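# Band a charger and its wound cable with a hair tie

## Task

Slip the hair tie around both the charger and the cable coiled on it, centred and well away from either end. Every cable turn that was coiled on the charger at the start must still be coiled on it at the end, with no loose length hanging off. The tie must press each turn against the charger's two wide faces. Finally the charger must rest on the desk, flat on one of its wide faces.

## Robot and tools

Robot: two six-joint arms, left_arm and right_arm, each ending in a two-finger gripper whose fingers can fold. Bases in the scene frame: left_arm at (-0.079, +0.439, 0) m, right_arm at (+0.028, -0.716, 0) m, both turned only slightly about z. Scene frame: origin on the table top midway between the nominal bases, +z up, +x out over the table, left_arm on the +y side. Image left/right does not match arm names. Each arm reports its hand pose, velocities and targets in its own base frame; fixed cameras and the table use the scene frame.

Gripper axes: fingers point along its +z, and they open and close along its y. end_effector_position is the spot between the pads when shut. Fingertips sit about 33 mm past it at gaps up to 40 mm, about 9 mm when fully open. Grip with the outer quarter of the pads. Deeper in, fingers fold and may hold narrow parts loosely or squeeze wide ones too hard. Fingertips pushed into a surface fold easily and hide the contact.

The 18-number row (one list covering both arms): left dx, dy, dz, rx, ry, rz, left position, force_limit, speed, then the same nine for the right arm. All values lie in [-1, 1]. dx..rz are an offset, not a pose, measured from that arm's Hand target at the start of the action, along that arm's own base axes. 1.0 equals 0.6 m or 180 degrees, and rx, ry, rz form one rotation vector about the Hand target position. All zeros re-requests the current Hand target. Gripper position: +1 is fully open (140 mm), about -0.8 is where the pads touch, and -1 closes until blocked. force_limit sets the squeeze: about 14 N at -1, 40 N at 0, 58 N at +1; closing faster grips harder. speed sets finger speed: about 30 mm/s at -1, 140 at 0, 250 at +1. Both start at +1. Re-send the same three gripper numbers to leave a gripper unchanged, because 0 is itself a command.

execute_actions(actions, cameras): actions is a list of actions. Each action is up to 15 rows at 1/30 s per step, and a short action repeats its last row. Every row counts from the action's start pose, so the same offset sent again moves further. An empty list returns images and the full state. cameras: list of names, ["all"], or [].

move(target, speed, blend, stop_force, zero, blocking, cameras): target is one 18-number row or up to 15 rows, each an offset from the Hand targets at the call's start, not chained. speed is in m/s, 0.002 to 2 (default 0.25), given as one value or one per target. blend, in m, rounds corners in a list. stop_force, 10 to 80 N, ends an arm's path when its push rises that much above the zero, which is reset before the move when zero is true. It is unreliable while the gripper rotates and near stretched or straight-wrist poses. Leave it off when backing away from a contact. Paths do not avoid obstacles. The result adds a move: line with the ending (done, off_target, moving, held, fault) and limits (paced = pose clipped, held = steps withheld).

wait(seconds 0..10) lets the scene run. stop brakes a running move. zoom_image(camera, region [x0,y0,x1,y1], at most 504 px each side) enlarges the latest image. Cameras are cam_head_left, cam_head_right, cam_high, cam_left_wrist and cam_right_wrist, each 672x504. clear_fault(arm) resets a reported torque or force fault. finished_scene(scene) ends the current scene for good and takes its number.

Results: end_effector_position (m), quat_wxyz and velocities are in each arm's base frame. Hand target is the last commanded pose after clipping. The controller limits each step to 70 mm and 16 degrees from the measured pose. If the gripper rests short of the target, send the remaining gap as an offset. object_status: 0 moving, 1 blocked while opening, 2 blocked while closing (a grip), 3 reached the request or the pads met. position_measured is in counts: 3 is open, about 75 is 100 mm, 139 is 60 mm, 200 is 20 mm, 230 is pads touching. To grip harder while status is 2, raise force_limit and nudge position (-1 to -0.98). To loosen, open and re-close slowly. The result also gives joint torques, external joint torques, flange force in gripper axes, and possibly MOTOR HOT lines.

Avoid these: joint contact torque at the limit (waist and shoulder 299, elbow 140, the three wrist joints 39.6 N m) or 144 N net outside force causes a fault stop that only clear_fault ends. Even slightly overshooting a firm contact can fault the stiff arms. Arms pressing on each other, or a gripper closing on the other arm's fingers, can end the scene. A clearance check may hold back moves that bring the arms close. Overheating locks an arm for 30-60 s. Don't drop parts, let go of moving parts, slam into the table or heavy objects, or twist the wrist hard. Never let anything leave the table. Steer paths around an arm's own base, and move slowly when touching things.

Each tool is called after ">>>" as name(argument=value, ...), one argument or row to a line, values as JSON.

## Session

>>> execute_actions(
  actions=[],
)

Scene clock: 0.00 s.
left_arm: end_effector_position=(+0.8873, -0.3395, +0.1924) position_measured=3 object_status=3 end_effector_quat_wxyz=(-0.196, +0.785, -0.132, +0.573) | right_arm: end_effector_position=(+0.8566, +0.4731, +0.2824) position_measured=3 object_status=3 end_effector_quat_wxyz=(-0.119, +0.621, +0.308, +0.711)
Joint positions: left_arm=[-0.651 0.523 1.867 1.979 0.867 -0.368] | right_arm=[0.389 0.49 1.958 -0.296 -0.94 1.463]
Joint velocities: within noise
Joint torques (N m): no reading
External joint torques (N m): no reading
Flange force (N): no reading
Hand target: left_arm +0.8873, -0.3395, +0.1924; -0.196, +0.785, -0.132, +0.573 | right_arm +0.8566, +0.4731, +0.2824; -0.119, +0.621, +0.308, +0.711
Tool commands: left_gripper/position=+1.0 left_gripper/force_limit=+1.0 left_gripper/speed=+1.0 right_gripper/position=+1.0 right_gripper/force_limit=+1.0 right_gripper/speed=+1.0

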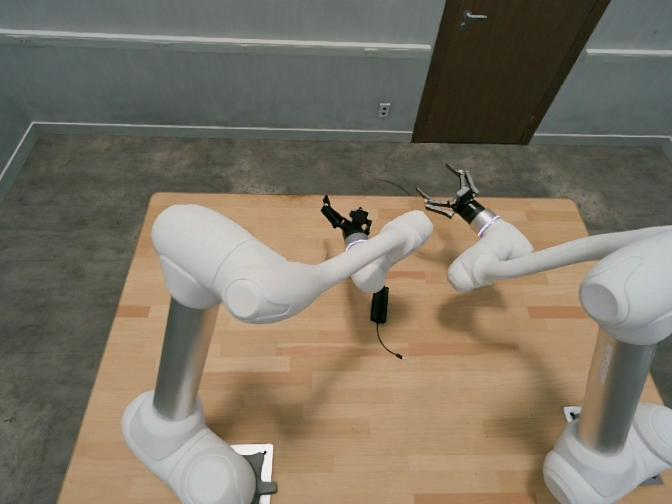

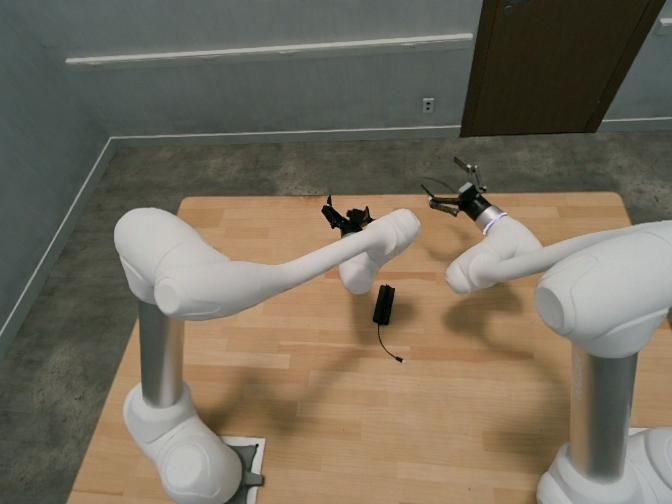

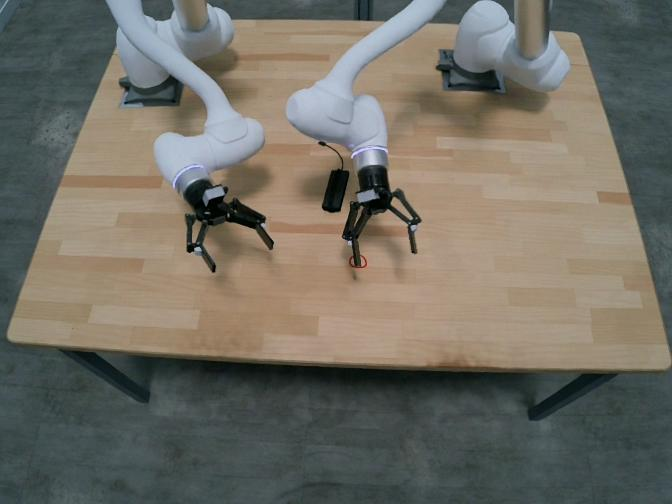

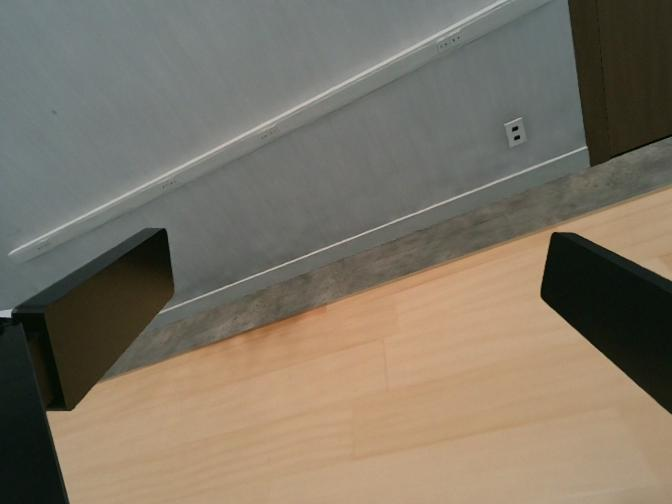

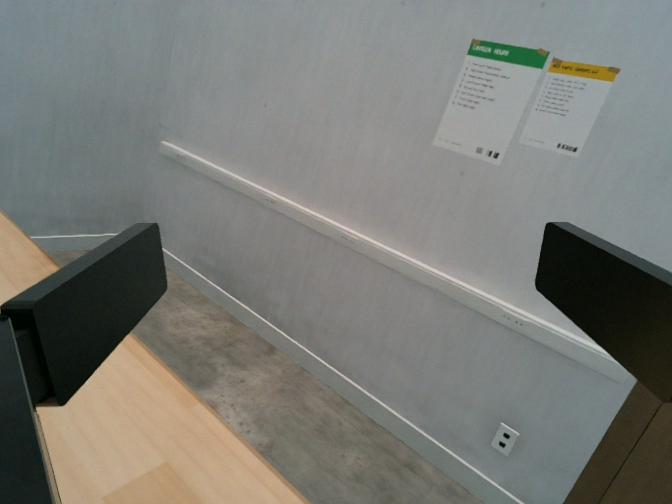

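>>> zoom_image(
  camera="cam_high",
  region=[290, 130, 440, 290],
)

>>> zoom_image(
  camera="cam_head_left",
  region=[340, 270, 440, 370],
)

>>> zoom_image(
  camera="cam_head_right",
  region=[340, 270, 440, 370],
)

Scaled by 3.150.

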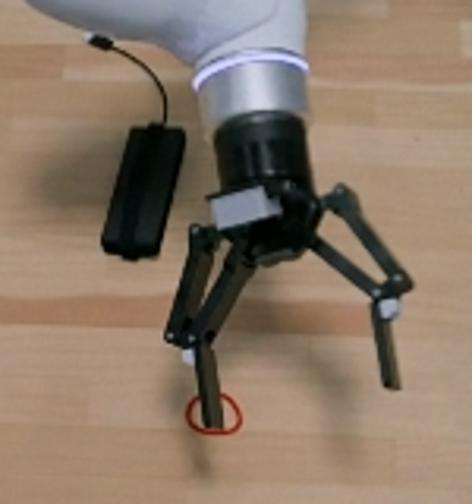

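Scaled by 5.040.

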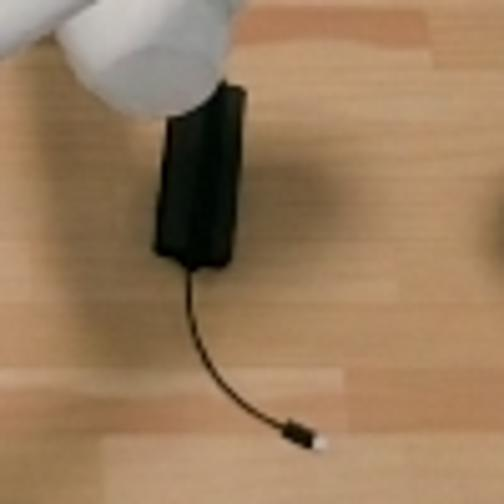

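Scaled by 5.040.

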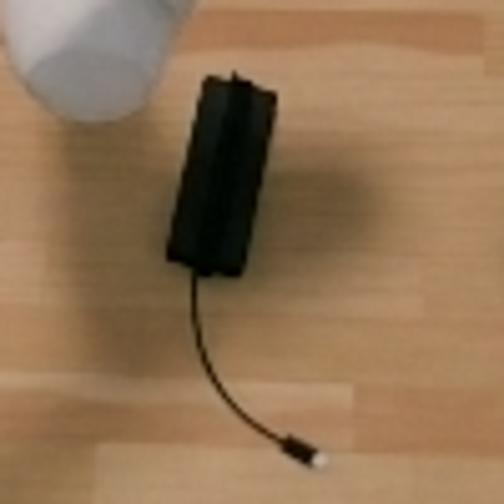

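>>> move(
  target=[-0.228,-0.1,0.43,-0.1345,0.3933,0.0907,1,1,1, 0,0,0,0,0,0,1,1,1],
  speed=0.4,
  cameras=["all"],
)

Scene clock: 43.10 s.
left_arm: end_effector_position=(+0.7505, -0.3995, +0.4505) position_measured=3 object_status=3 end_effector_quat_wxyz=(+0.000, +1.000, +0.000, +0.001) | right_arm: end_effector_position=(+0.8566, +0.4731, +0.2824) position_measured=3 object_status=3 end_effector_quat_wxyz=(-0.119, +0.621, +0.308, +0.711)
Joint positions: left_arm=[-0.53 0.499 0.917 0.001 1.725 1.04] | right_arm=[0.389 0.49 1.958 -0.296 -0.94 1.463]
Joint torques (N m): left_arm=[-1.32 -92.02 -40.54 4.27 0.18 0.31] | right_arm=[-1.99 -80.52 -28.26 3.51 -2.99 -0.28]
External joint torques (N m): left_arm=[1.74 -0.48 -1.53 0.09 -0.22 -0.32] | right_arm=[2.08 2.21 -0.64 -0.43 0.29 0.29]
Flange force (N): left_arm=[4.0 0.2 -2.9] | right_arm=[-1.6 -1.9 4.5]
Hand target: left_arm +0.7505, -0.3995, +0.4504; +0.000, +1.000, +0.000, +0.001 | right_arm +0.8566, +0.4731, +0.2824; -0.119, +0.621, +0.308, +0.711
Off the commanded pose: left_arm 0.000 m, 0 deg | right_arm 0.000 m, 0 deg.
move: done

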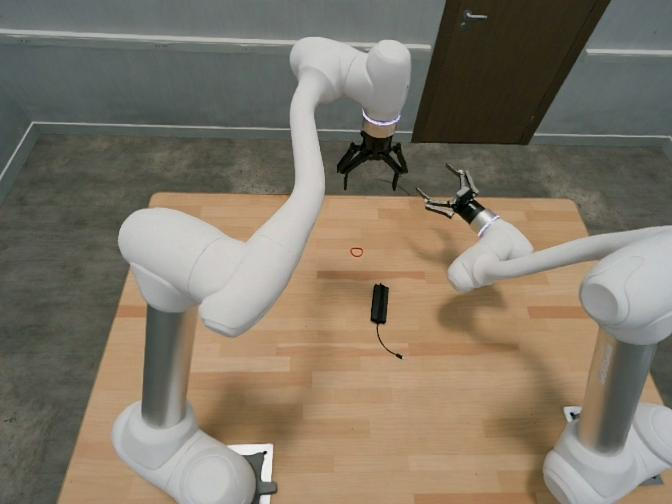

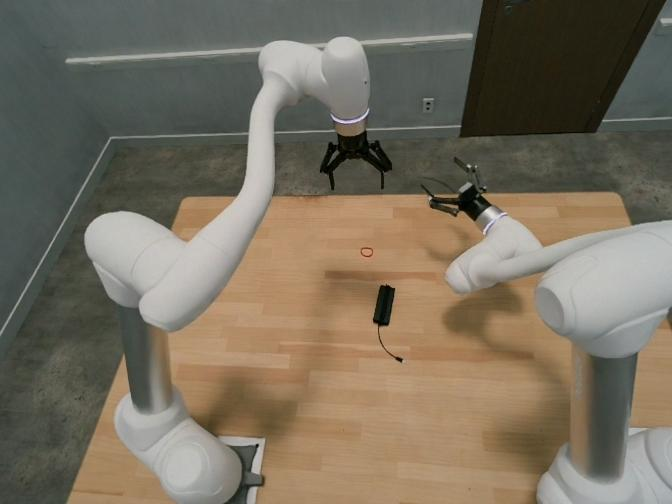

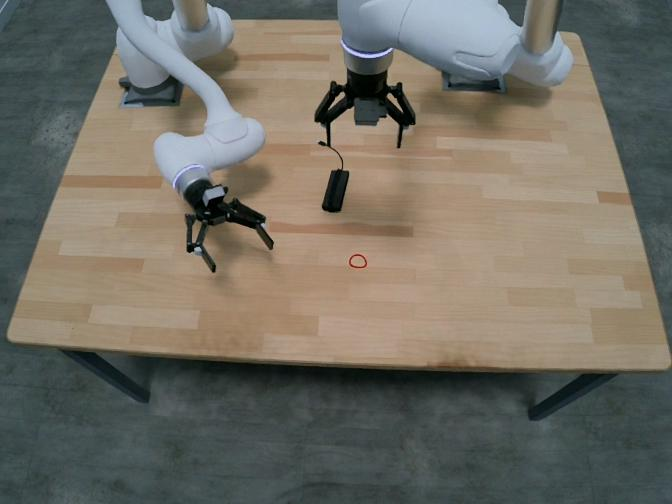

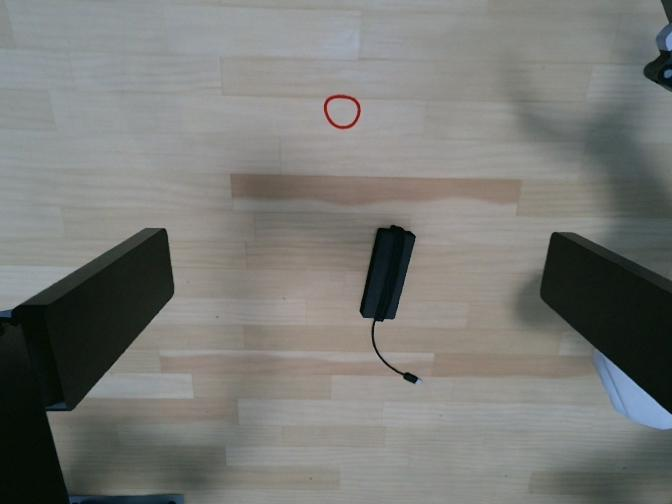

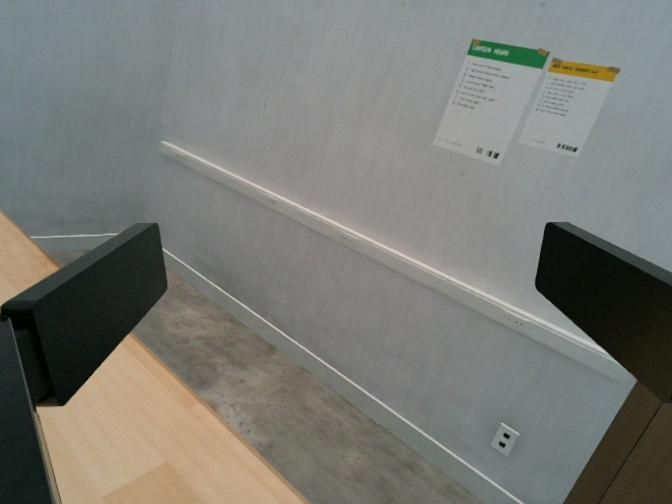

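>>> zoom_image(
  camera="cam_left_wrist",
  region=[330, 210, 450, 400],
)

>>> zoom_image(
  camera="cam_left_wrist",
  region=[300, 80, 380, 140],
)

Scaled by 2.653.

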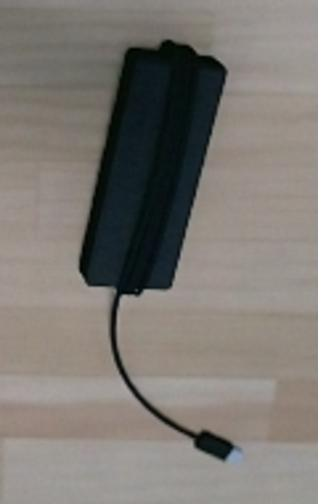

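Scaled by 6.300.

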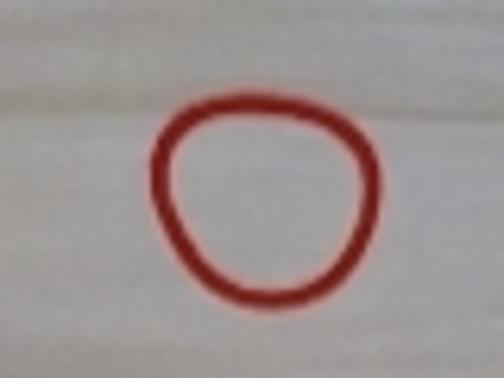

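>>> move(
  target=[0,0,-0.25,0,0,0,1,1,1, 0,0,0,0,0,0,1,1,1],
  speed=0.4,
  cameras=["cam_left_wrist"],
)

>>> move(
  target=[0.1667,0,0,0,0,0,1,1,1, 0,0,0,0,0,0,1,1,1],
  speed=0.4,
  cameras=["cam_left_wrist"],
)

Scene clock: 55.83 s.
left_arm: end_effector_position=(+0.7505, -0.3995, +0.3006) position_measured=3 object_status=3 end_effector_quat_wxyz=(+0.000, +1.000, +0.000, +0.001) | right_arm: end_effector_position=(+0.8566, +0.4731, +0.2824) position_measured=3 object_status=3 end_effector_quat_wxyz=(-0.119, +0.621, +0.308, +0.711)
Joint positions: left_arm=[-0.53 0.494 1.194 0 1.453 1.04] | right_arm=[0.389 0.49 1.958 -0.296 -0.94 1.463]
Joint torques (N m): left_arm=[-1.37 -91.08 -40.78 4.22 0.2 0.33] | right_arm=[-2.12 -80.53 -28.37 3.53 -2.98 -0.29]
External joint torques (N m): left_arm=[1.66 -0.73 -1.4 0.15 -0.26 -0.34] | right_arm=[2.06 2.27 -0.59 -0.43 0.28 0.31]
Flange force (N): left_arm=[2.7 -0.3 -1.8] | right_arm=[-1.7 -1.9 4.5]
Hand target: left_arm +0.7505, -0.3995, +0.3004; +0.000, +1.000, +0.000, +0.001 | right_arm +0.8566, +0.4731, +0.2824; -0.119, +0.621, +0.308, +0.711
Off the commanded pose: left_arm 0.000 m, 0 deg | right_arm 0.000 m, 0 deg.
move: done
Images, in order (width x height): cam_left_wrist 672x504.

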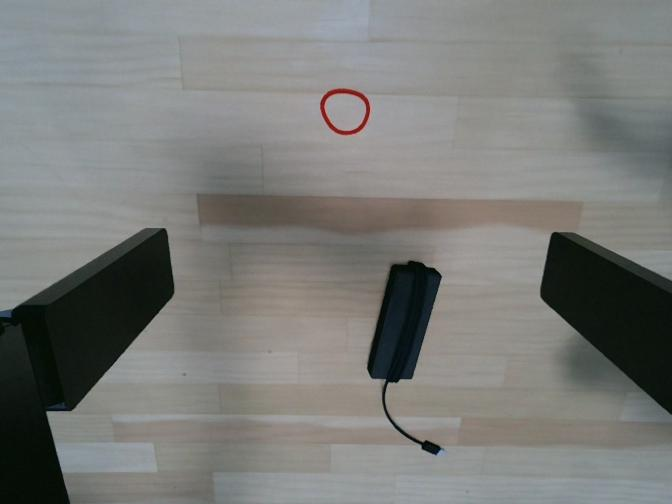

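Scene clock: 56.67 s.
left_arm: end_effector_position=(+0.8505, -0.3995, +0.3005) position_measured=3 object_status=3 end_effector_quat_wxyz=(+0.000, +1.000, +0.000, +0.001) | right_arm: end_effector_position=(+0.8566, +0.4731, +0.2824) position_measured=3 object_status=3 end_effector_quat_wxyz=(-0.119, +0.621, +0.308, +0.711)
Joint positions: left_arm=[-0.476 0.659 0.929 0 1.553 1.094] | right_arm=[0.389 0.49 1.958 -0.296 -0.94 1.463]
Joint torques (N m): left_arm=[-1.35 -107.69 -40.88 4.36 0.19 0.28] | right_arm=[-1.97 -80.54 -28.38 3.54 -2.98 -0.3]
External joint torques (N m): left_arm=[1.59 0.77 -1.68 0.03 -0.24 -0.28] | right_arm=[2 2.32 -0.38 -0.46 0.3 0.31]
Flange force (N): left_arm=[6.9 1.7 -2.5] | right_arm=[-1.8 -1.8 4.1]
Hand target: left_arm +0.8505, -0.3995, +0.3004; +0.000, +1.000, +0.000, +0.001 | right_arm +0.8566, +0.4731, +0.2824; -0.119, +0.621, +0.308, +0.711
Off the commanded pose: left_arm 0.000 m, 0 deg | right_arm 0.000 m, 0 deg.
move: done
Images, in order (width x height): cam_left_wrist 672x504.

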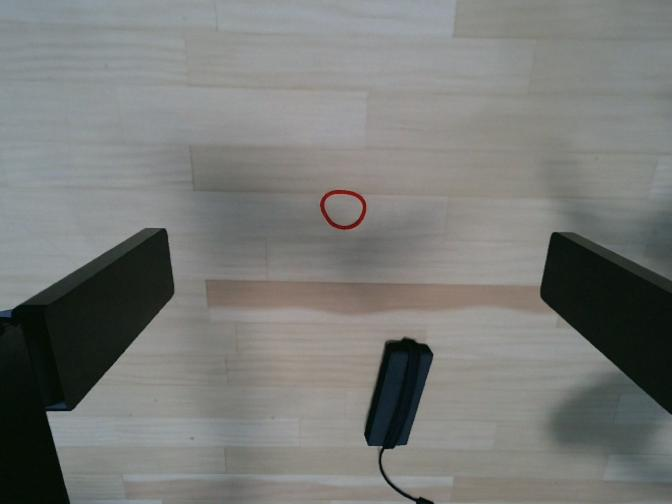

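>>> move(
  target=[-0.366,-0.115,-0.2,0,0,0,1,1,1, 0,0,0,0,0,0,1,1,1],
  speed=0.4,
  cameras=["cam_left_wrist","cam_head_left","cam_high"],
)

>>> zoom_image(
  camera="cam_left_wrist",
  region=[210, 120, 510, 420],
)

Scene clock: 77.63 s.
left_arm: end_effector_position=(+0.6310, -0.4685, +0.1805) position_measured=3 object_status=3 end_effector_quat_wxyz=(+0.000, +1.000, +0.000, +0.001) | right_arm: end_effector_position=(+0.8566, +0.4731, +0.2824) position_measured=3 object_status=3 end_effector_quat_wxyz=(-0.119, +0.621, +0.308, +0.711)
Joint positions: left_arm=[-0.683 0.438 1.5 0.001 1.202 0.887] | right_arm=[0.389 0.49 1.958 -0.296 -0.94 1.463]
Joint torques (N m): left_arm=[-1.34 -85.5 -38.65 4.04 0.2 0.33] | right_arm=[-2.21 -80.68 -28.39 3.53 -2.97 -0.28]
External joint torques (N m): left_arm=[1.19 1.02 -1.16 0.08 -0.25 -0.33] | right_arm=[2.18 2.53 -0.5 -0.45 0.27 0.29]
Flange force (N): left_arm=[3.9 1.5 -0.2] | right_arm=[-2.1 -2.1 4.6]
Hand target: left_arm +0.6309, -0.4685, +0.1804; +0.000, +1.000, +0.000, +0.001 | right_arm +0.8566, +0.4731, +0.2824; -0.119, +0.621, +0.308, +0.711
Off the commanded pose: left_arm 0.000 m, 0 deg | right_arm 0.000 m, 0 deg.
move: done
Images, in order (width x height): cam_head_left 672x504, cam_high 672x504, cam_left_wrist 672x504.

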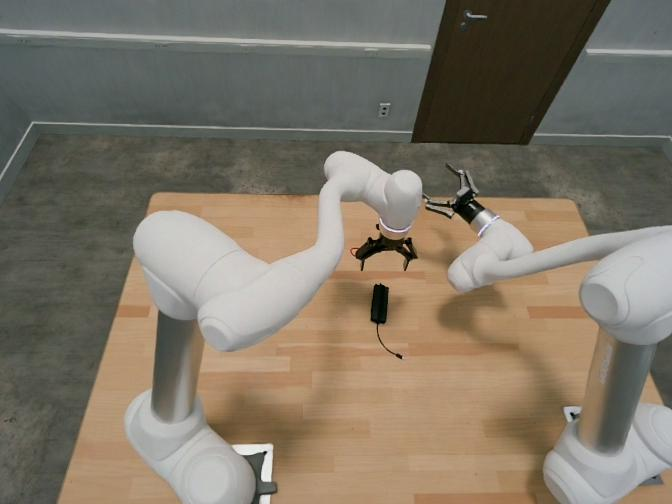

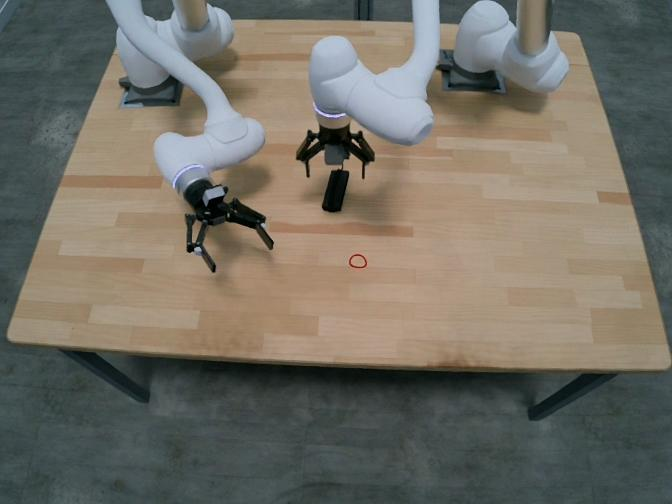

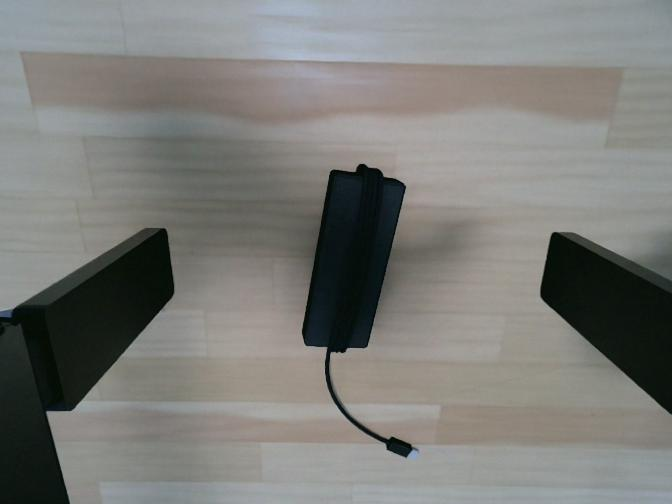

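Scaled by 1.680.

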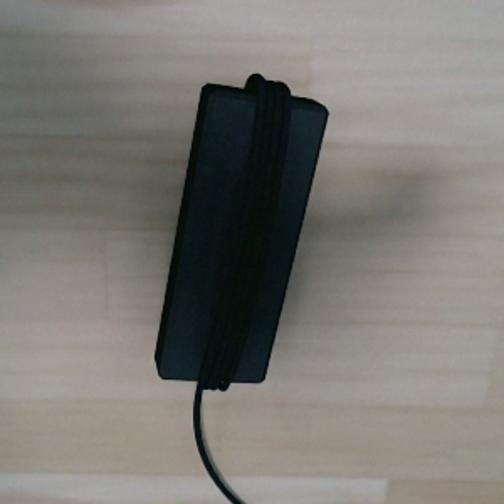

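>>> move(
  target=[0.2867,0.1133,-0.03,0,0,0,-0.9,1,0, 0,0,0,0,0,0,1,1,1],
  speed=0.4,
  cameras=["cam_left_wrist"],
)

>>> move(
  target=[
    [0,0,0,0,0,0,-0.9,1,0, -0.533,-0.04,0.033,-0.0418,0.5321,-0.2673,1,1,1],
    [0,0,0,0,0,0,-0.9,1,0, -0.545,0.328,-0.103,-0.0418,0.5321,-0.2673,1,1,1],
  ],
  speed=0.4,
  blend=[0.05,0],
  cameras=["cam_right_wrist","cam_left_wrist"],
)

Scene clock: 279.27 s.
left_arm: end_effector_position=(+0.8030, -0.4005, +0.1625) position_measured=233 object_status=3 end_effector_quat_wxyz=(+0.000, +1.000, +0.000, +0.001) | right_arm: end_effector_position=(+0.8566, +0.4731, +0.2824) position_measured=3 object_status=3 end_effector_quat_wxyz=(-0.119, +0.621, +0.308, +0.711)
Joint positions: left_arm=[-0.501 0.622 1.242 0 1.277 1.069] | right_arm=[0.389 0.49 1.958 -0.296 -0.94 1.463]
Joint torques (N m): left_arm=[-1.75 -102.41 -39.07 4.12 0.21 0.32] | right_arm=[-1.83 -80.41 -28.41 3.54 -2.95 -0.24]
External joint torques (N m): left_arm=[1.7 0.63 -1.66 0.08 -0.26 -0.32] | right_arm=[1.7 2.58 -0.36 -0.46 0.27 0.26]
Flange force (N): left_arm=[5.5 1.0 -1.0] | right_arm=[-2.4 -1.5 4.2]
Hand target: left_arm +0.8030, -0.4005, +0.1624; +0.000, +1.000, +0.000, +0.001 | right_arm +0.8566, +0.4731, +0.2824; -0.119, +0.621, +0.308, +0.711
Off the commanded pose: left_arm 0.000 m, 0 deg | right_arm 0.000 m, 0 deg.
move: done
Images, in order (width x height): cam_left_wrist 672x504.

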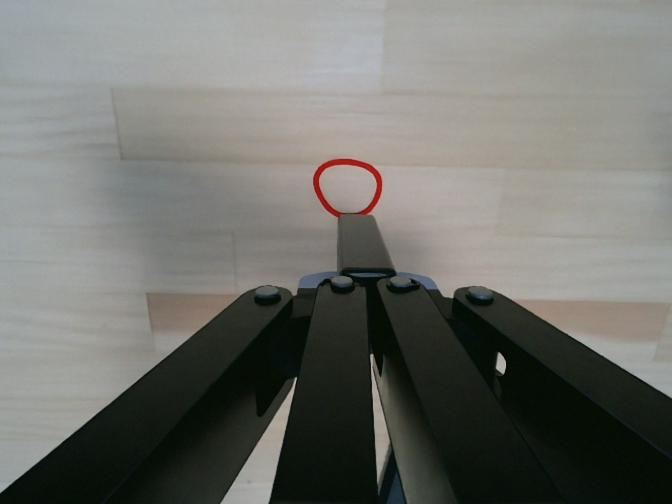

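Scene clock: 282.67 s.
left_arm: end_effector_position=(+0.8030, -0.4005, +0.1624) position_measured=233 object_status=3 end_effector_quat_wxyz=(+0.000, +1.000, +0.000, +0.001) | right_arm: end_effector_position=(+0.5296, +0.6698, +0.2207) position_measured=3 object_status=3 end_effector_quat_wxyz=(+0.000, +0.996, -0.087, +0.000)
Joint positions: left_arm=[-0.501 0.622 1.242 0 1.277 1.069] | right_arm=[0.861 0.525 1.291 0 1.325 2.606]
Joint torques (N m): left_arm=[-1.59 -102.72 -39.23 4.14 0.16 0.31] | right_arm=[-1.99 -96.44 -40.56 4.7 -0.29 -0.29]
External joint torques (N m): left_arm=[1.92 1.04 -1.44 0.05 -0.22 -0.31] | right_arm=[1.76 3.07 -0.56 -0.52 0.26 0.29]
Flange force (N): left_arm=[5.7 0.8 -0.6] | right_arm=[1.1 -7.1 0.2]
Hand target: left_arm +0.8030, -0.4005, +0.1624; +0.000, +1.000, +0.000, +0.001 | right_arm +0.5296, +0.6699, +0.2206; +0.000, +0.996, -0.087, +0.000
Off the commanded pose: left_arm 0.000 m, 0 deg | right_arm 0.000 m, 0 deg.
move: done; limits=paced
Images, in order (width x height): cam_left_wrist 672x504, cam_right_wrist 672x504.

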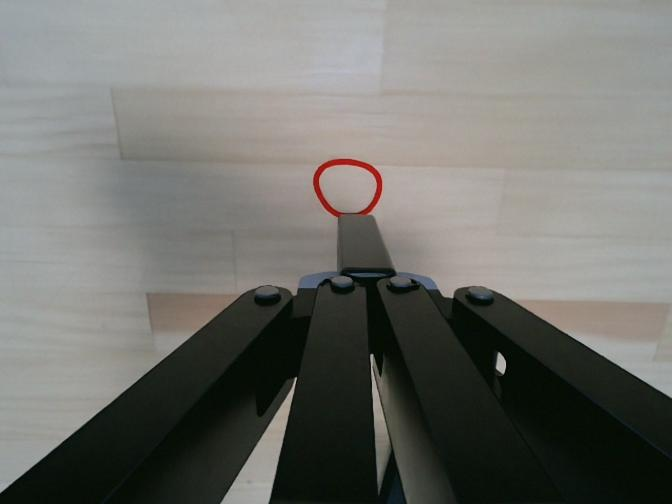

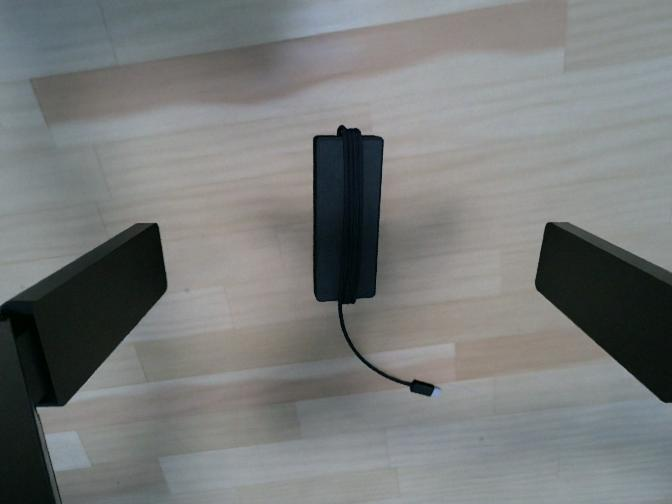

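>>> move(
  target=[
    [0,0,-0.1,0,0,0,-0.9,1,0, -0.1263,0.0223,-0.18,0,0,0,0.175,0,0],
    [0,0,-0.1873,0,0,0,-0.9,1,0, -0.1263,0.0223,-0.298,0,0,0,0.175,0,0],
  ],
  speed=[0.3,0.1],
  blend=[0.02,0],
  cameras=["cam_right_wrist","cam_left_wrist"],
)

Scene clock: 298.63 s.
left_arm: end_effector_position=(+0.8030, -0.4005, +0.0501) position_measured=233 object_status=3 end_effector_quat_wxyz=(+0.000, +1.000, +0.000, +0.001) | right_arm: end_effector_position=(+0.4538, +0.6833, +0.0418) position_measured=107 object_status=3 end_effector_quat_wxyz=(+0.000, +0.996, -0.087, +0.000)
Joint positions: left_arm=[-0.501 0.691 1.339 0 1.111 1.069] | right_arm=[0.943 0.588 1.537 0 1.016 2.688]
Joint torques (N m): left_arm=[-1.41 -105.79 -36.75 3.88 0.17 0.28] | right_arm=[-2.01 -97.46 -35.41 4.16 -0.29 -0.31]
External joint torques (N m): left_arm=[1.48 1.17 -1.3 0.05 -0.23 -0.28] | right_arm=[2.11 3.04 -0.88 -0.47 0.26 0.31]
Flange force (N): left_arm=[5.0 1.0 0.3] | right_arm=[-0.1 -7.3 1.6]
Hand target: left_arm +0.8030, -0.4005, +0.0501; +0.000, +1.000, +0.000, +0.001 | right_arm +0.4538, +0.6833, +0.0418; +0.000, +0.996, -0.087, +0.000
Off the commanded pose: left_arm 0.000 m, 0 deg | right_arm 0.000 m, 0 deg.
move: done
Images, in order (width x height): cam_left_wrist 672x504, cam_right_wrist 672x504.

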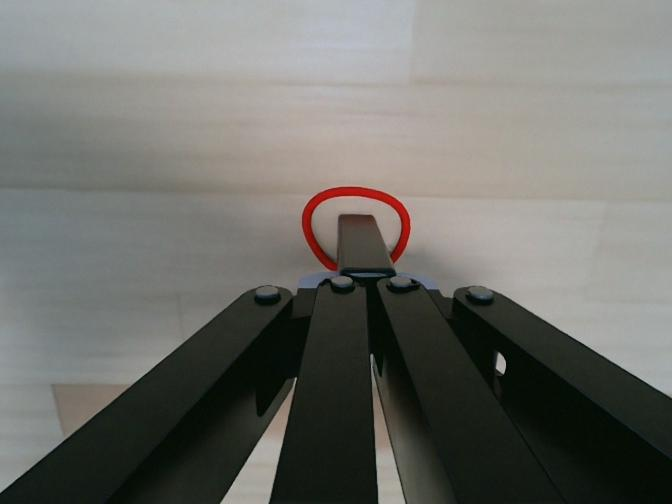

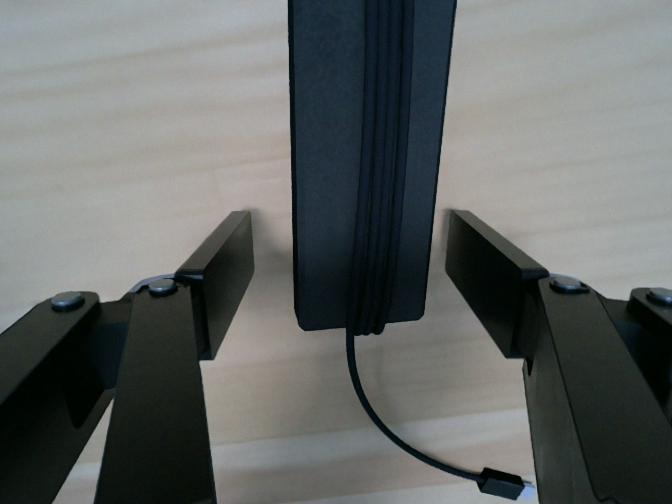

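>>> move(
  target=[0,0,-0.036,0,0,0,-0.9,1,0, 0,0,0,0,0,0,0.175,0,0],
  speed=0.01,
  stop_force=12,
)

>>> move(
  target=[
    [0,0,0.003,0,0,0,-0.9,1,0, -0.009,-0.0035,0,0,0,0,0.175,0,-1],
    [0,0,0.003,0,0,0,-0.9,1,0, -0.009,-0.0035,0,0,0,0,-1,0,-1],
  ],
  speed=0.1,
  cameras=["cam_right_wrist","cam_left_wrist"],
)

Scene clock: 311.20 s.
left_arm: end_effector_position=(+0.8030, -0.4005, +0.0345) position_measured=233 object_status=3 end_effector_quat_wxyz=(+0.000, +1.000, +0.000, +0.001) | right_arm: end_effector_position=(+0.4538, +0.6833, +0.0418) position_measured=107 object_status=3 end_effector_quat_wxyz=(+0.000, +0.996, -0.087, +0.000)
Joint positions: left_arm=[-0.501 0.703 1.349 0.001 1.089 1.069] | right_arm=[0.943 0.588 1.537 0 1.016 2.688]
Joint torques (N m): left_arm=[-2.06 -83.75 -27.79 3.56 -2.27 0.3] | right_arm=[-1.98 -97.34 -35.6 4.13 -0.3 -0.31]
External joint torques (N m): left_arm=[2.28 -21.48 -9.84 0.33 2.22 -0.3] | right_arm=[1.72 2.94 -0.6 -0.46 0.27 0.31]
Flange force (N): left_arm=[-1.4 -3.2 -25.8] | right_arm=[0.1 -6.3 1.7]
Hand target: left_arm +0.8030, -0.4005, +0.0345; +0.000, +1.000, +0.000, +0.001 (not the last commanded pose) | right_arm +0.4538, +0.6833, +0.0418; +0.000, +0.996, -0.087, +0.000
Off the commanded pose: left_arm 0.006 m, 0 deg | right_arm 0.000 m, 0 deg.
move: contact (left_arm)

Scene clock: 313.30 s.
left_arm: end_effector_position=(+0.8030, -0.4005, +0.0363) position_measured=233 object_status=3 end_effector_quat_wxyz=(+0.000, +1.000, +0.000, +0.001) | right_arm: end_effector_position=(+0.4484, +0.6812, +0.0418) position_measured=150 object_status=0 end_effector_quat_wxyz=(+0.000, +0.996, -0.087, +0.000)
Joint positions: left_arm=[-0.501 0.701 1.348 0.001 1.091 1.069] | right_arm=[0.946 0.581 1.548 0 1.012 2.691]
Joint torques (N m): left_arm=[-1.52 -105.85 -36.46 3.77 0.16 0.33] | right_arm=[-2.11 -92.22 -33.54 4.11 -0.64 -0.33]
External joint torques (N m): left_arm=[1.19 0.42 -1.32 0.11 -0.21 -0.33] | right_arm=[2.01 -1.41 -2.57 -0.45 0.61 0.33]
Flange force (N): left_arm=[3.9 0.9 -0.2] | right_arm=[-0.7 -5.6 -3.8]
Hand target: left_arm +0.8030, -0.4005, +0.0363; +0.000, +1.000, +0.000, +0.001 | right_arm +0.4484, +0.6812, +0.0418; +0.000, +0.996, -0.087, +0.000
Off the commanded pose: left_arm 0.000 m, 0 deg | right_arm 0.000 m, 0 deg.
move: done
Images, in order (width x height): cam_left_wrist 672x504, cam_right_wrist 672x504.

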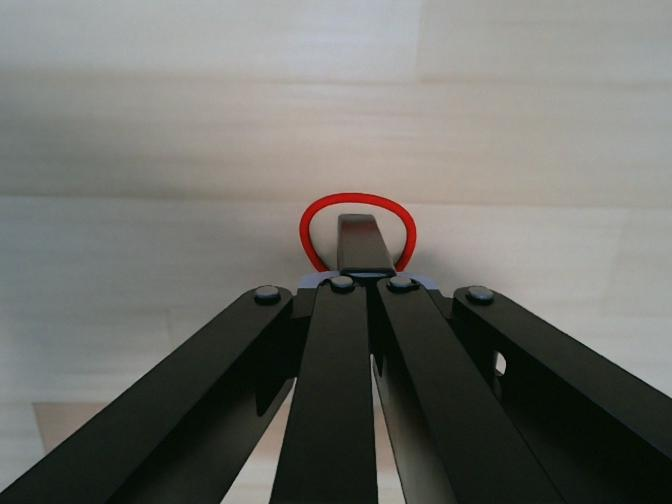

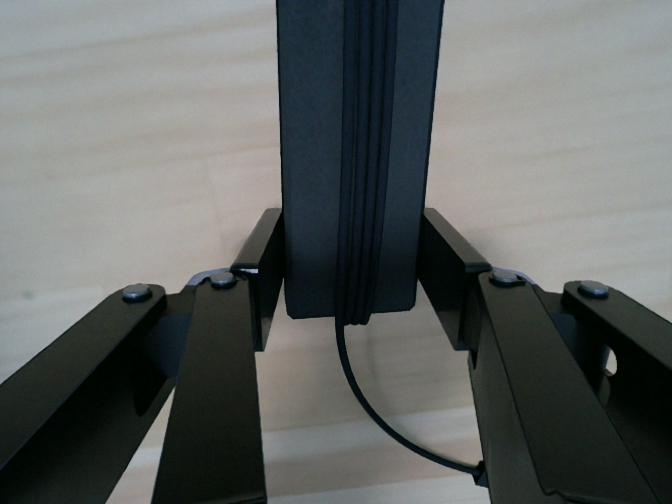

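>>> move(
  target=[
    [0,0,-0.0013,0,0,0,-0.9,1,-1, 0,0,0,0,0,0,-1,0,-1],
    [0,0,-0.0013,0,0,0,-0.45,1,-1, 0,0,0,0,0,0,-1,0,-1],
  ],
  speed=0.05,
  cameras=["cam_left_wrist"],
)

>>> zoom_image(
  camera="cam_left_wrist",
  region=[260, 160, 460, 310],
)

Scene clock: 319.60 s.
left_arm: end_effector_position=(+0.8030, -0.4005, +0.0355) position_measured=186 object_status=0 end_effector_quat_wxyz=(+0.000, +1.000, +0.000, +0.001) | right_arm: end_effector_position=(+0.4484, +0.6812, +0.0418) position_measured=150 object_status=2 end_effector_quat_wxyz=(+0.000, +0.996, -0.087, +0.000)
Joint positions: left_arm=[-0.501 0.702 1.348 0.001 1.09 1.069] | right_arm=[0.946 0.581 1.548 0 1.012 2.691]
Joint torques (N m): left_arm=[-1.23 -103.74 -35.15 3.77 0.17 0.29] | right_arm=[-2.1 -92.26 -33.6 4.09 -0.66 -0.37]
External joint torques (N m): left_arm=[1.17 -1.51 -2.55 0.11 -0.22 -0.29] | right_arm=[2.09 -1.19 -2.4 -0.43 0.64 0.37]
Flange force (N): left_arm=[4.3 1.0 -2.5] | right_arm=[-0.9 -5.6 -3.5]
Hand target: left_arm +0.8030, -0.4005, +0.0355; +0.000, +1.000, +0.000, +0.001 | right_arm +0.4484, +0.6812, +0.0418; +0.000, +0.996, -0.087, +0.000
Off the commanded pose: left_arm 0.000 m, 0 deg | right_arm 0.000 m, 0 deg.
move: done
Images, in order (width x height): cam_left_wrist 672x504.

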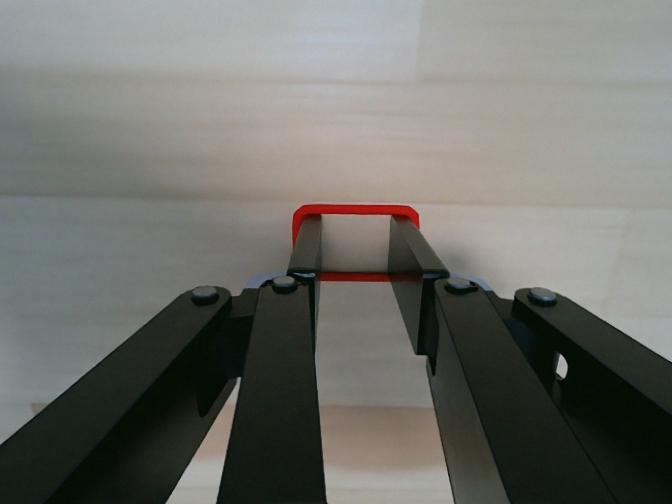

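Scaled by 2.520.

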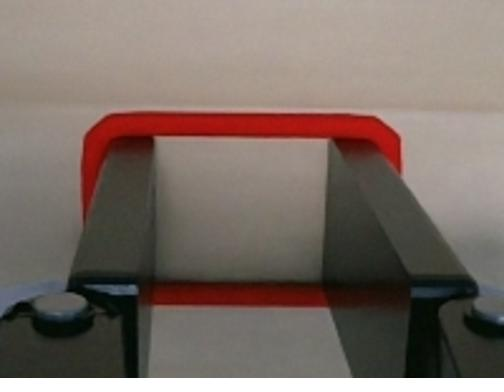

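>>> move(
  target=[
    [0,0,0.02,0,0,0,-0.45,1,-1, 0,0,0,0,0,0,-1,0,-1],
    [0,0,0.02,0,0,0,-0.2,1,-1, 0,0,0,0,0,0,-1,0,-1],
  ],
  speed=0.05,
  cameras=["cam_left_wrist","cam_right_wrist"],
)

>>> zoom_image(
  camera="cam_left_wrist",
  region=[230, 160, 480, 350],
)

Scene clock: 336.50 s.
left_arm: end_effector_position=(+0.8030, -0.4005, +0.0475) position_measured=154 object_status=0 end_effector_quat_wxyz=(+0.000, +1.000, +0.000, +0.001) | right_arm: end_effector_position=(+0.4484, +0.6812, +0.0418) position_measured=150 object_status=2 end_effector_quat_wxyz=(+0.000, +0.996, -0.087, +0.000)
Joint positions: left_arm=[-0.501 0.693 1.34 0.001 1.107 1.069] | right_arm=[0.946 0.581 1.548 0 1.012 2.691]
Joint torques (N m): left_arm=[-1.22 -105.43 -36.58 3.81 0.19 0.37] | right_arm=[-2.2 -92.29 -33.61 4.08 -0.72 -0.32]
External joint torques (N m): left_arm=[1.19 0.42 -1.45 0.11 -0.25 -0.37] | right_arm=[1.9 -1.05 -2.42 -0.43 0.69 0.32]
Flange force (N): left_arm=[4.2 1.1 -0.3] | right_arm=[-0.5 -5.7 -3.5]
Hand target: left_arm +0.8030, -0.4005, +0.0475; +0.000, +1.000, +0.000, +0.001 | right_arm +0.4484, +0.6812, +0.0418; +0.000, +0.996, -0.087, +0.000
Off the commanded pose: left_arm 0.000 m, 0 deg | right_arm 0.000 m, 0 deg.
move: done
Images, in order (width x height): cam_left_wrist 672x504, cam_right_wrist 672x504.

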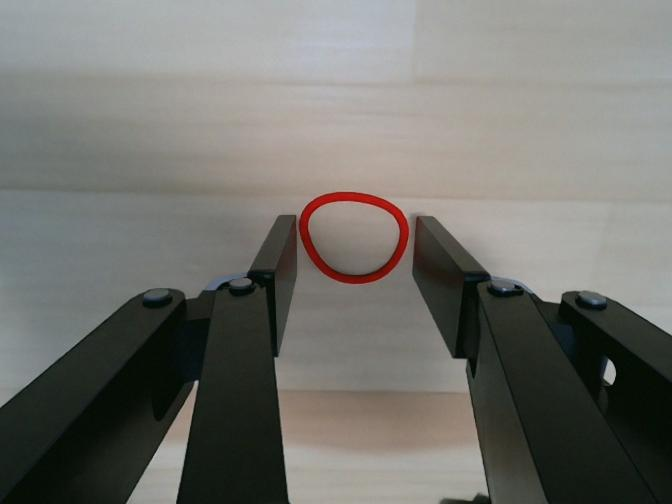

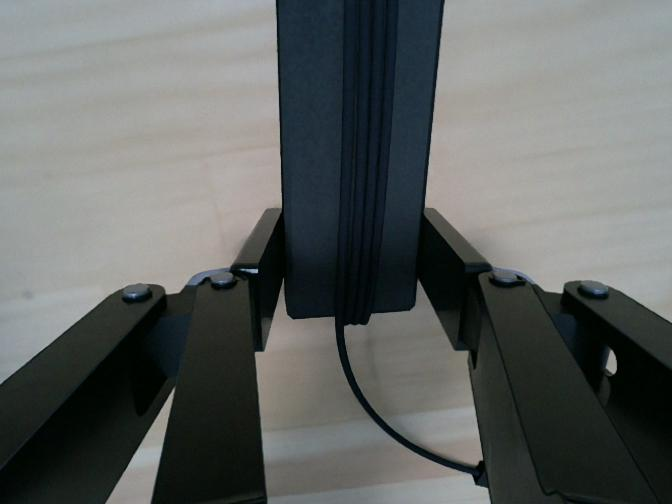

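Scaled by 2.016.

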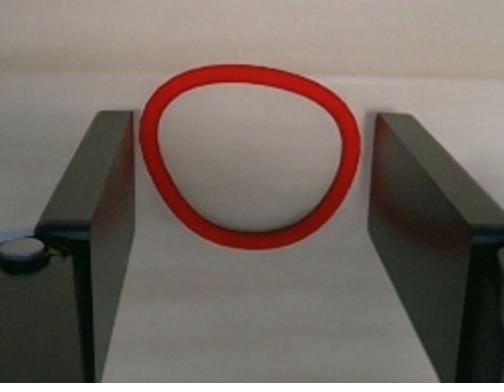

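>>> move(
  target=[
    [0,-0.0383,0,0,0,0,-0.586,1,-1, 0,0,0,0,0,0,0.175,0,-1],
    [0,-0.0383,-0.0197,0,0,0,-0.586,1,-1, 0,0,0.25,0,0,0,0.175,0,-1],
  ],
  speed=0.1,
  cameras=["cam_left_wrist","cam_right_wrist"],
)

>>> zoom_image(
  camera="cam_left_wrist",
  region=[230, 160, 480, 350],
)

Scene clock: 392.13 s.
left_arm: end_effector_position=(+0.8030, -0.4235, +0.0357) position_measured=203 object_status=3 end_effector_quat_wxyz=(+0.000, +1.000, +0.000, +0.001) | right_arm: end_effector_position=(+0.4484, +0.6812, +0.1918) position_measured=107 object_status=3 end_effector_quat_wxyz=(+0.000, +0.996, -0.087, +0.000)
Joint positions: left_arm=[-0.524 0.717 1.32 0.001 1.103 1.046] | right_arm=[0.946 0.478 1.419 0 1.245 2.691]
Joint torques (N m): left_arm=[-1.22 -107.41 -36.67 3.79 0.2 0.29] | right_arm=[-2.17 -91.21 -39.24 4.6 -0.32 -0.32]
External joint torques (N m): left_arm=[1.38 0.04 -1.45 0.14 -0.25 -0.29] | right_arm=[2 1.81 -1.34 -0.49 0.3 0.32]
Flange force (N): left_arm=[3.9 0.7 -0.6] | right_arm=[-0.1 -7.0 -1.0]
Hand target: left_arm +0.8030, -0.4235, +0.0357; +0.000, +1.000, +0.000, +0.001 | right_arm +0.4484, +0.6812, +0.1918; +0.000, +0.996, -0.087, +0.000
Off the commanded pose: left_arm 0.000 m, 0 deg | right_arm 0.000 m, 0 deg.
move: done
Images, in order (width x height): cam_left_wrist 672x504, cam_right_wrist 672x504.

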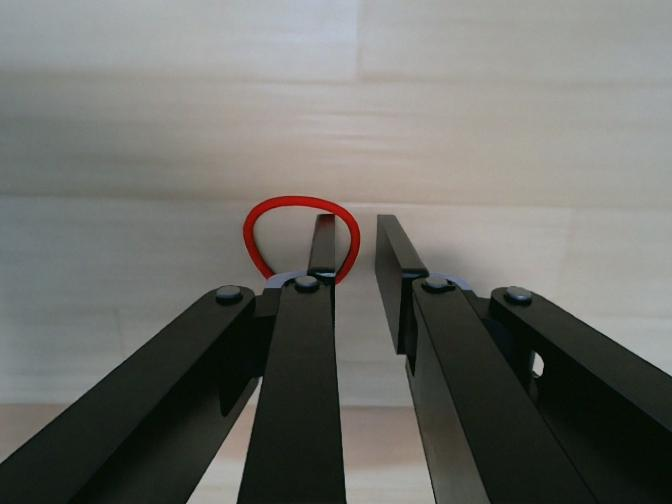

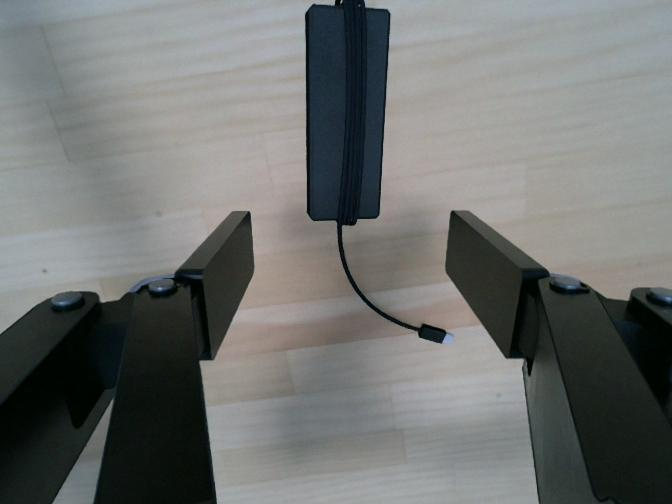

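Scaled by 2.016.

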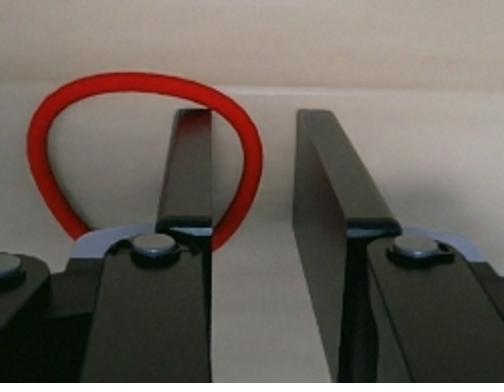

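>>> move(
  target=[
    [0,0,-0.0008,0,0,0,-0.586,1,-1, 0,0,0,0,0,0,0.175,0,-1],
    [0,0,-0.0008,0,0,0,-1,-0.9,-1, 0,0,0,0,0,0,0.175,0,-1],
    [0,0,0.15,0,0,0,-1,-0.9,-1, 0,0,0.1,0,0,0,0.175,0,-1],
  ],
  speed=0.15,
  cameras=["cam_left_wrist","cam_high"],
)

>>> zoom_image(
  camera="cam_left_wrist",
  region=[230, 160, 480, 350],
)

Scene clock: 413.77 s.
left_arm: end_effector_position=(+0.8030, -0.4235, +0.1256) position_measured=225 object_status=2 end_effector_quat_wxyz=(+0.000, +1.000, +0.000, +0.001) | right_arm: end_effector_position=(+0.4484, +0.6811, +0.2518) position_measured=107 object_status=3 end_effector_quat_wxyz=(+0.000, +0.996, -0.087, +0.000)
Joint positions: left_arm=[-0.524 0.658 1.25 0.001 1.233 1.047] | right_arm=[0.946 0.451 1.348 0 1.342 2.691]
Joint torques (N m): left_arm=[-1.23 -104.82 -39.04 4.07 0.2 0.35] | right_arm=[-2.11 -89.58 -40.73 4.68 -0.29 -0.31]
External joint torques (N m): left_arm=[1.53 0.48 -1.1 0.08 -0.25 -0.35] | right_arm=[1.84 1.93 -0.87 -0.47 0.27 0.31]
Flange force (N): left_arm=[3.8 0.5 -0.4] | right_arm=[-0.2 -6.1 -0.8]
Hand target: left_arm +0.8030, -0.4235, +0.1257; +0.000, +1.000, +0.000, +0.001 | right_arm +0.4484, +0.6812, +0.2518; +0.000, +0.996, -0.087, +0.000
Off the commanded pose: left_arm 0.000 m, 0 deg | right_arm 0.000 m, 0 deg.
move: done
Images, in order (width x height): cam_high 672x504, cam_left_wrist 672x504.

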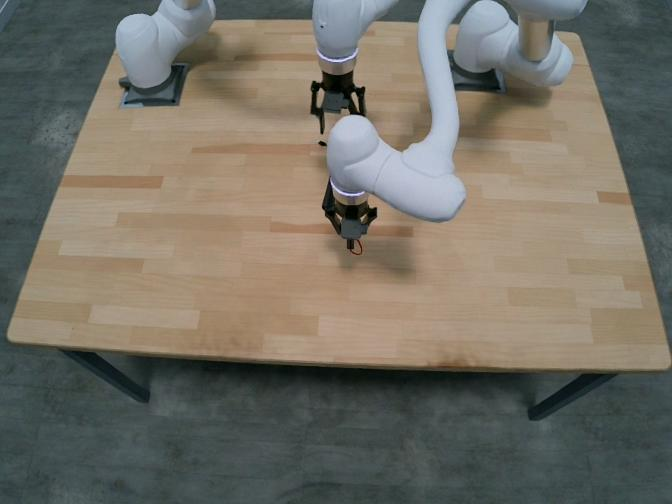

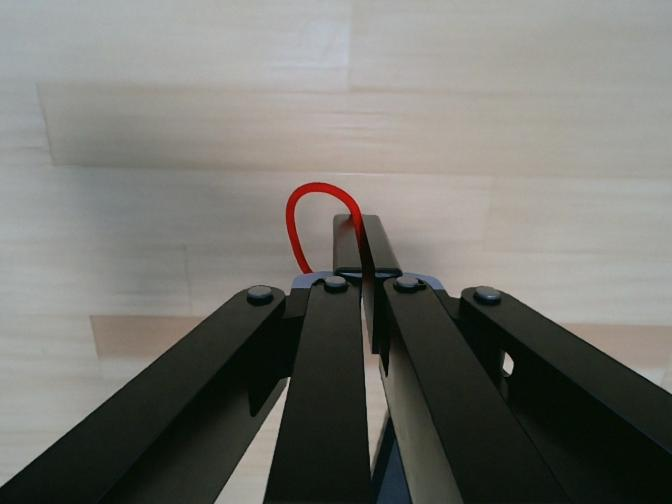

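Scaled by 2.016.

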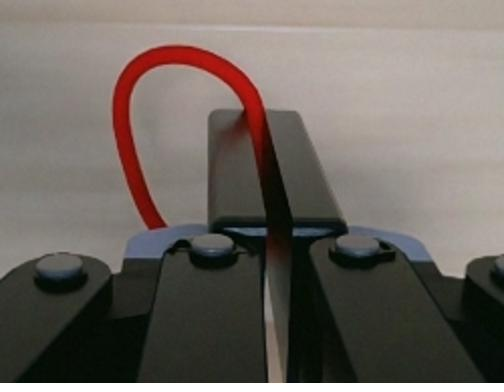

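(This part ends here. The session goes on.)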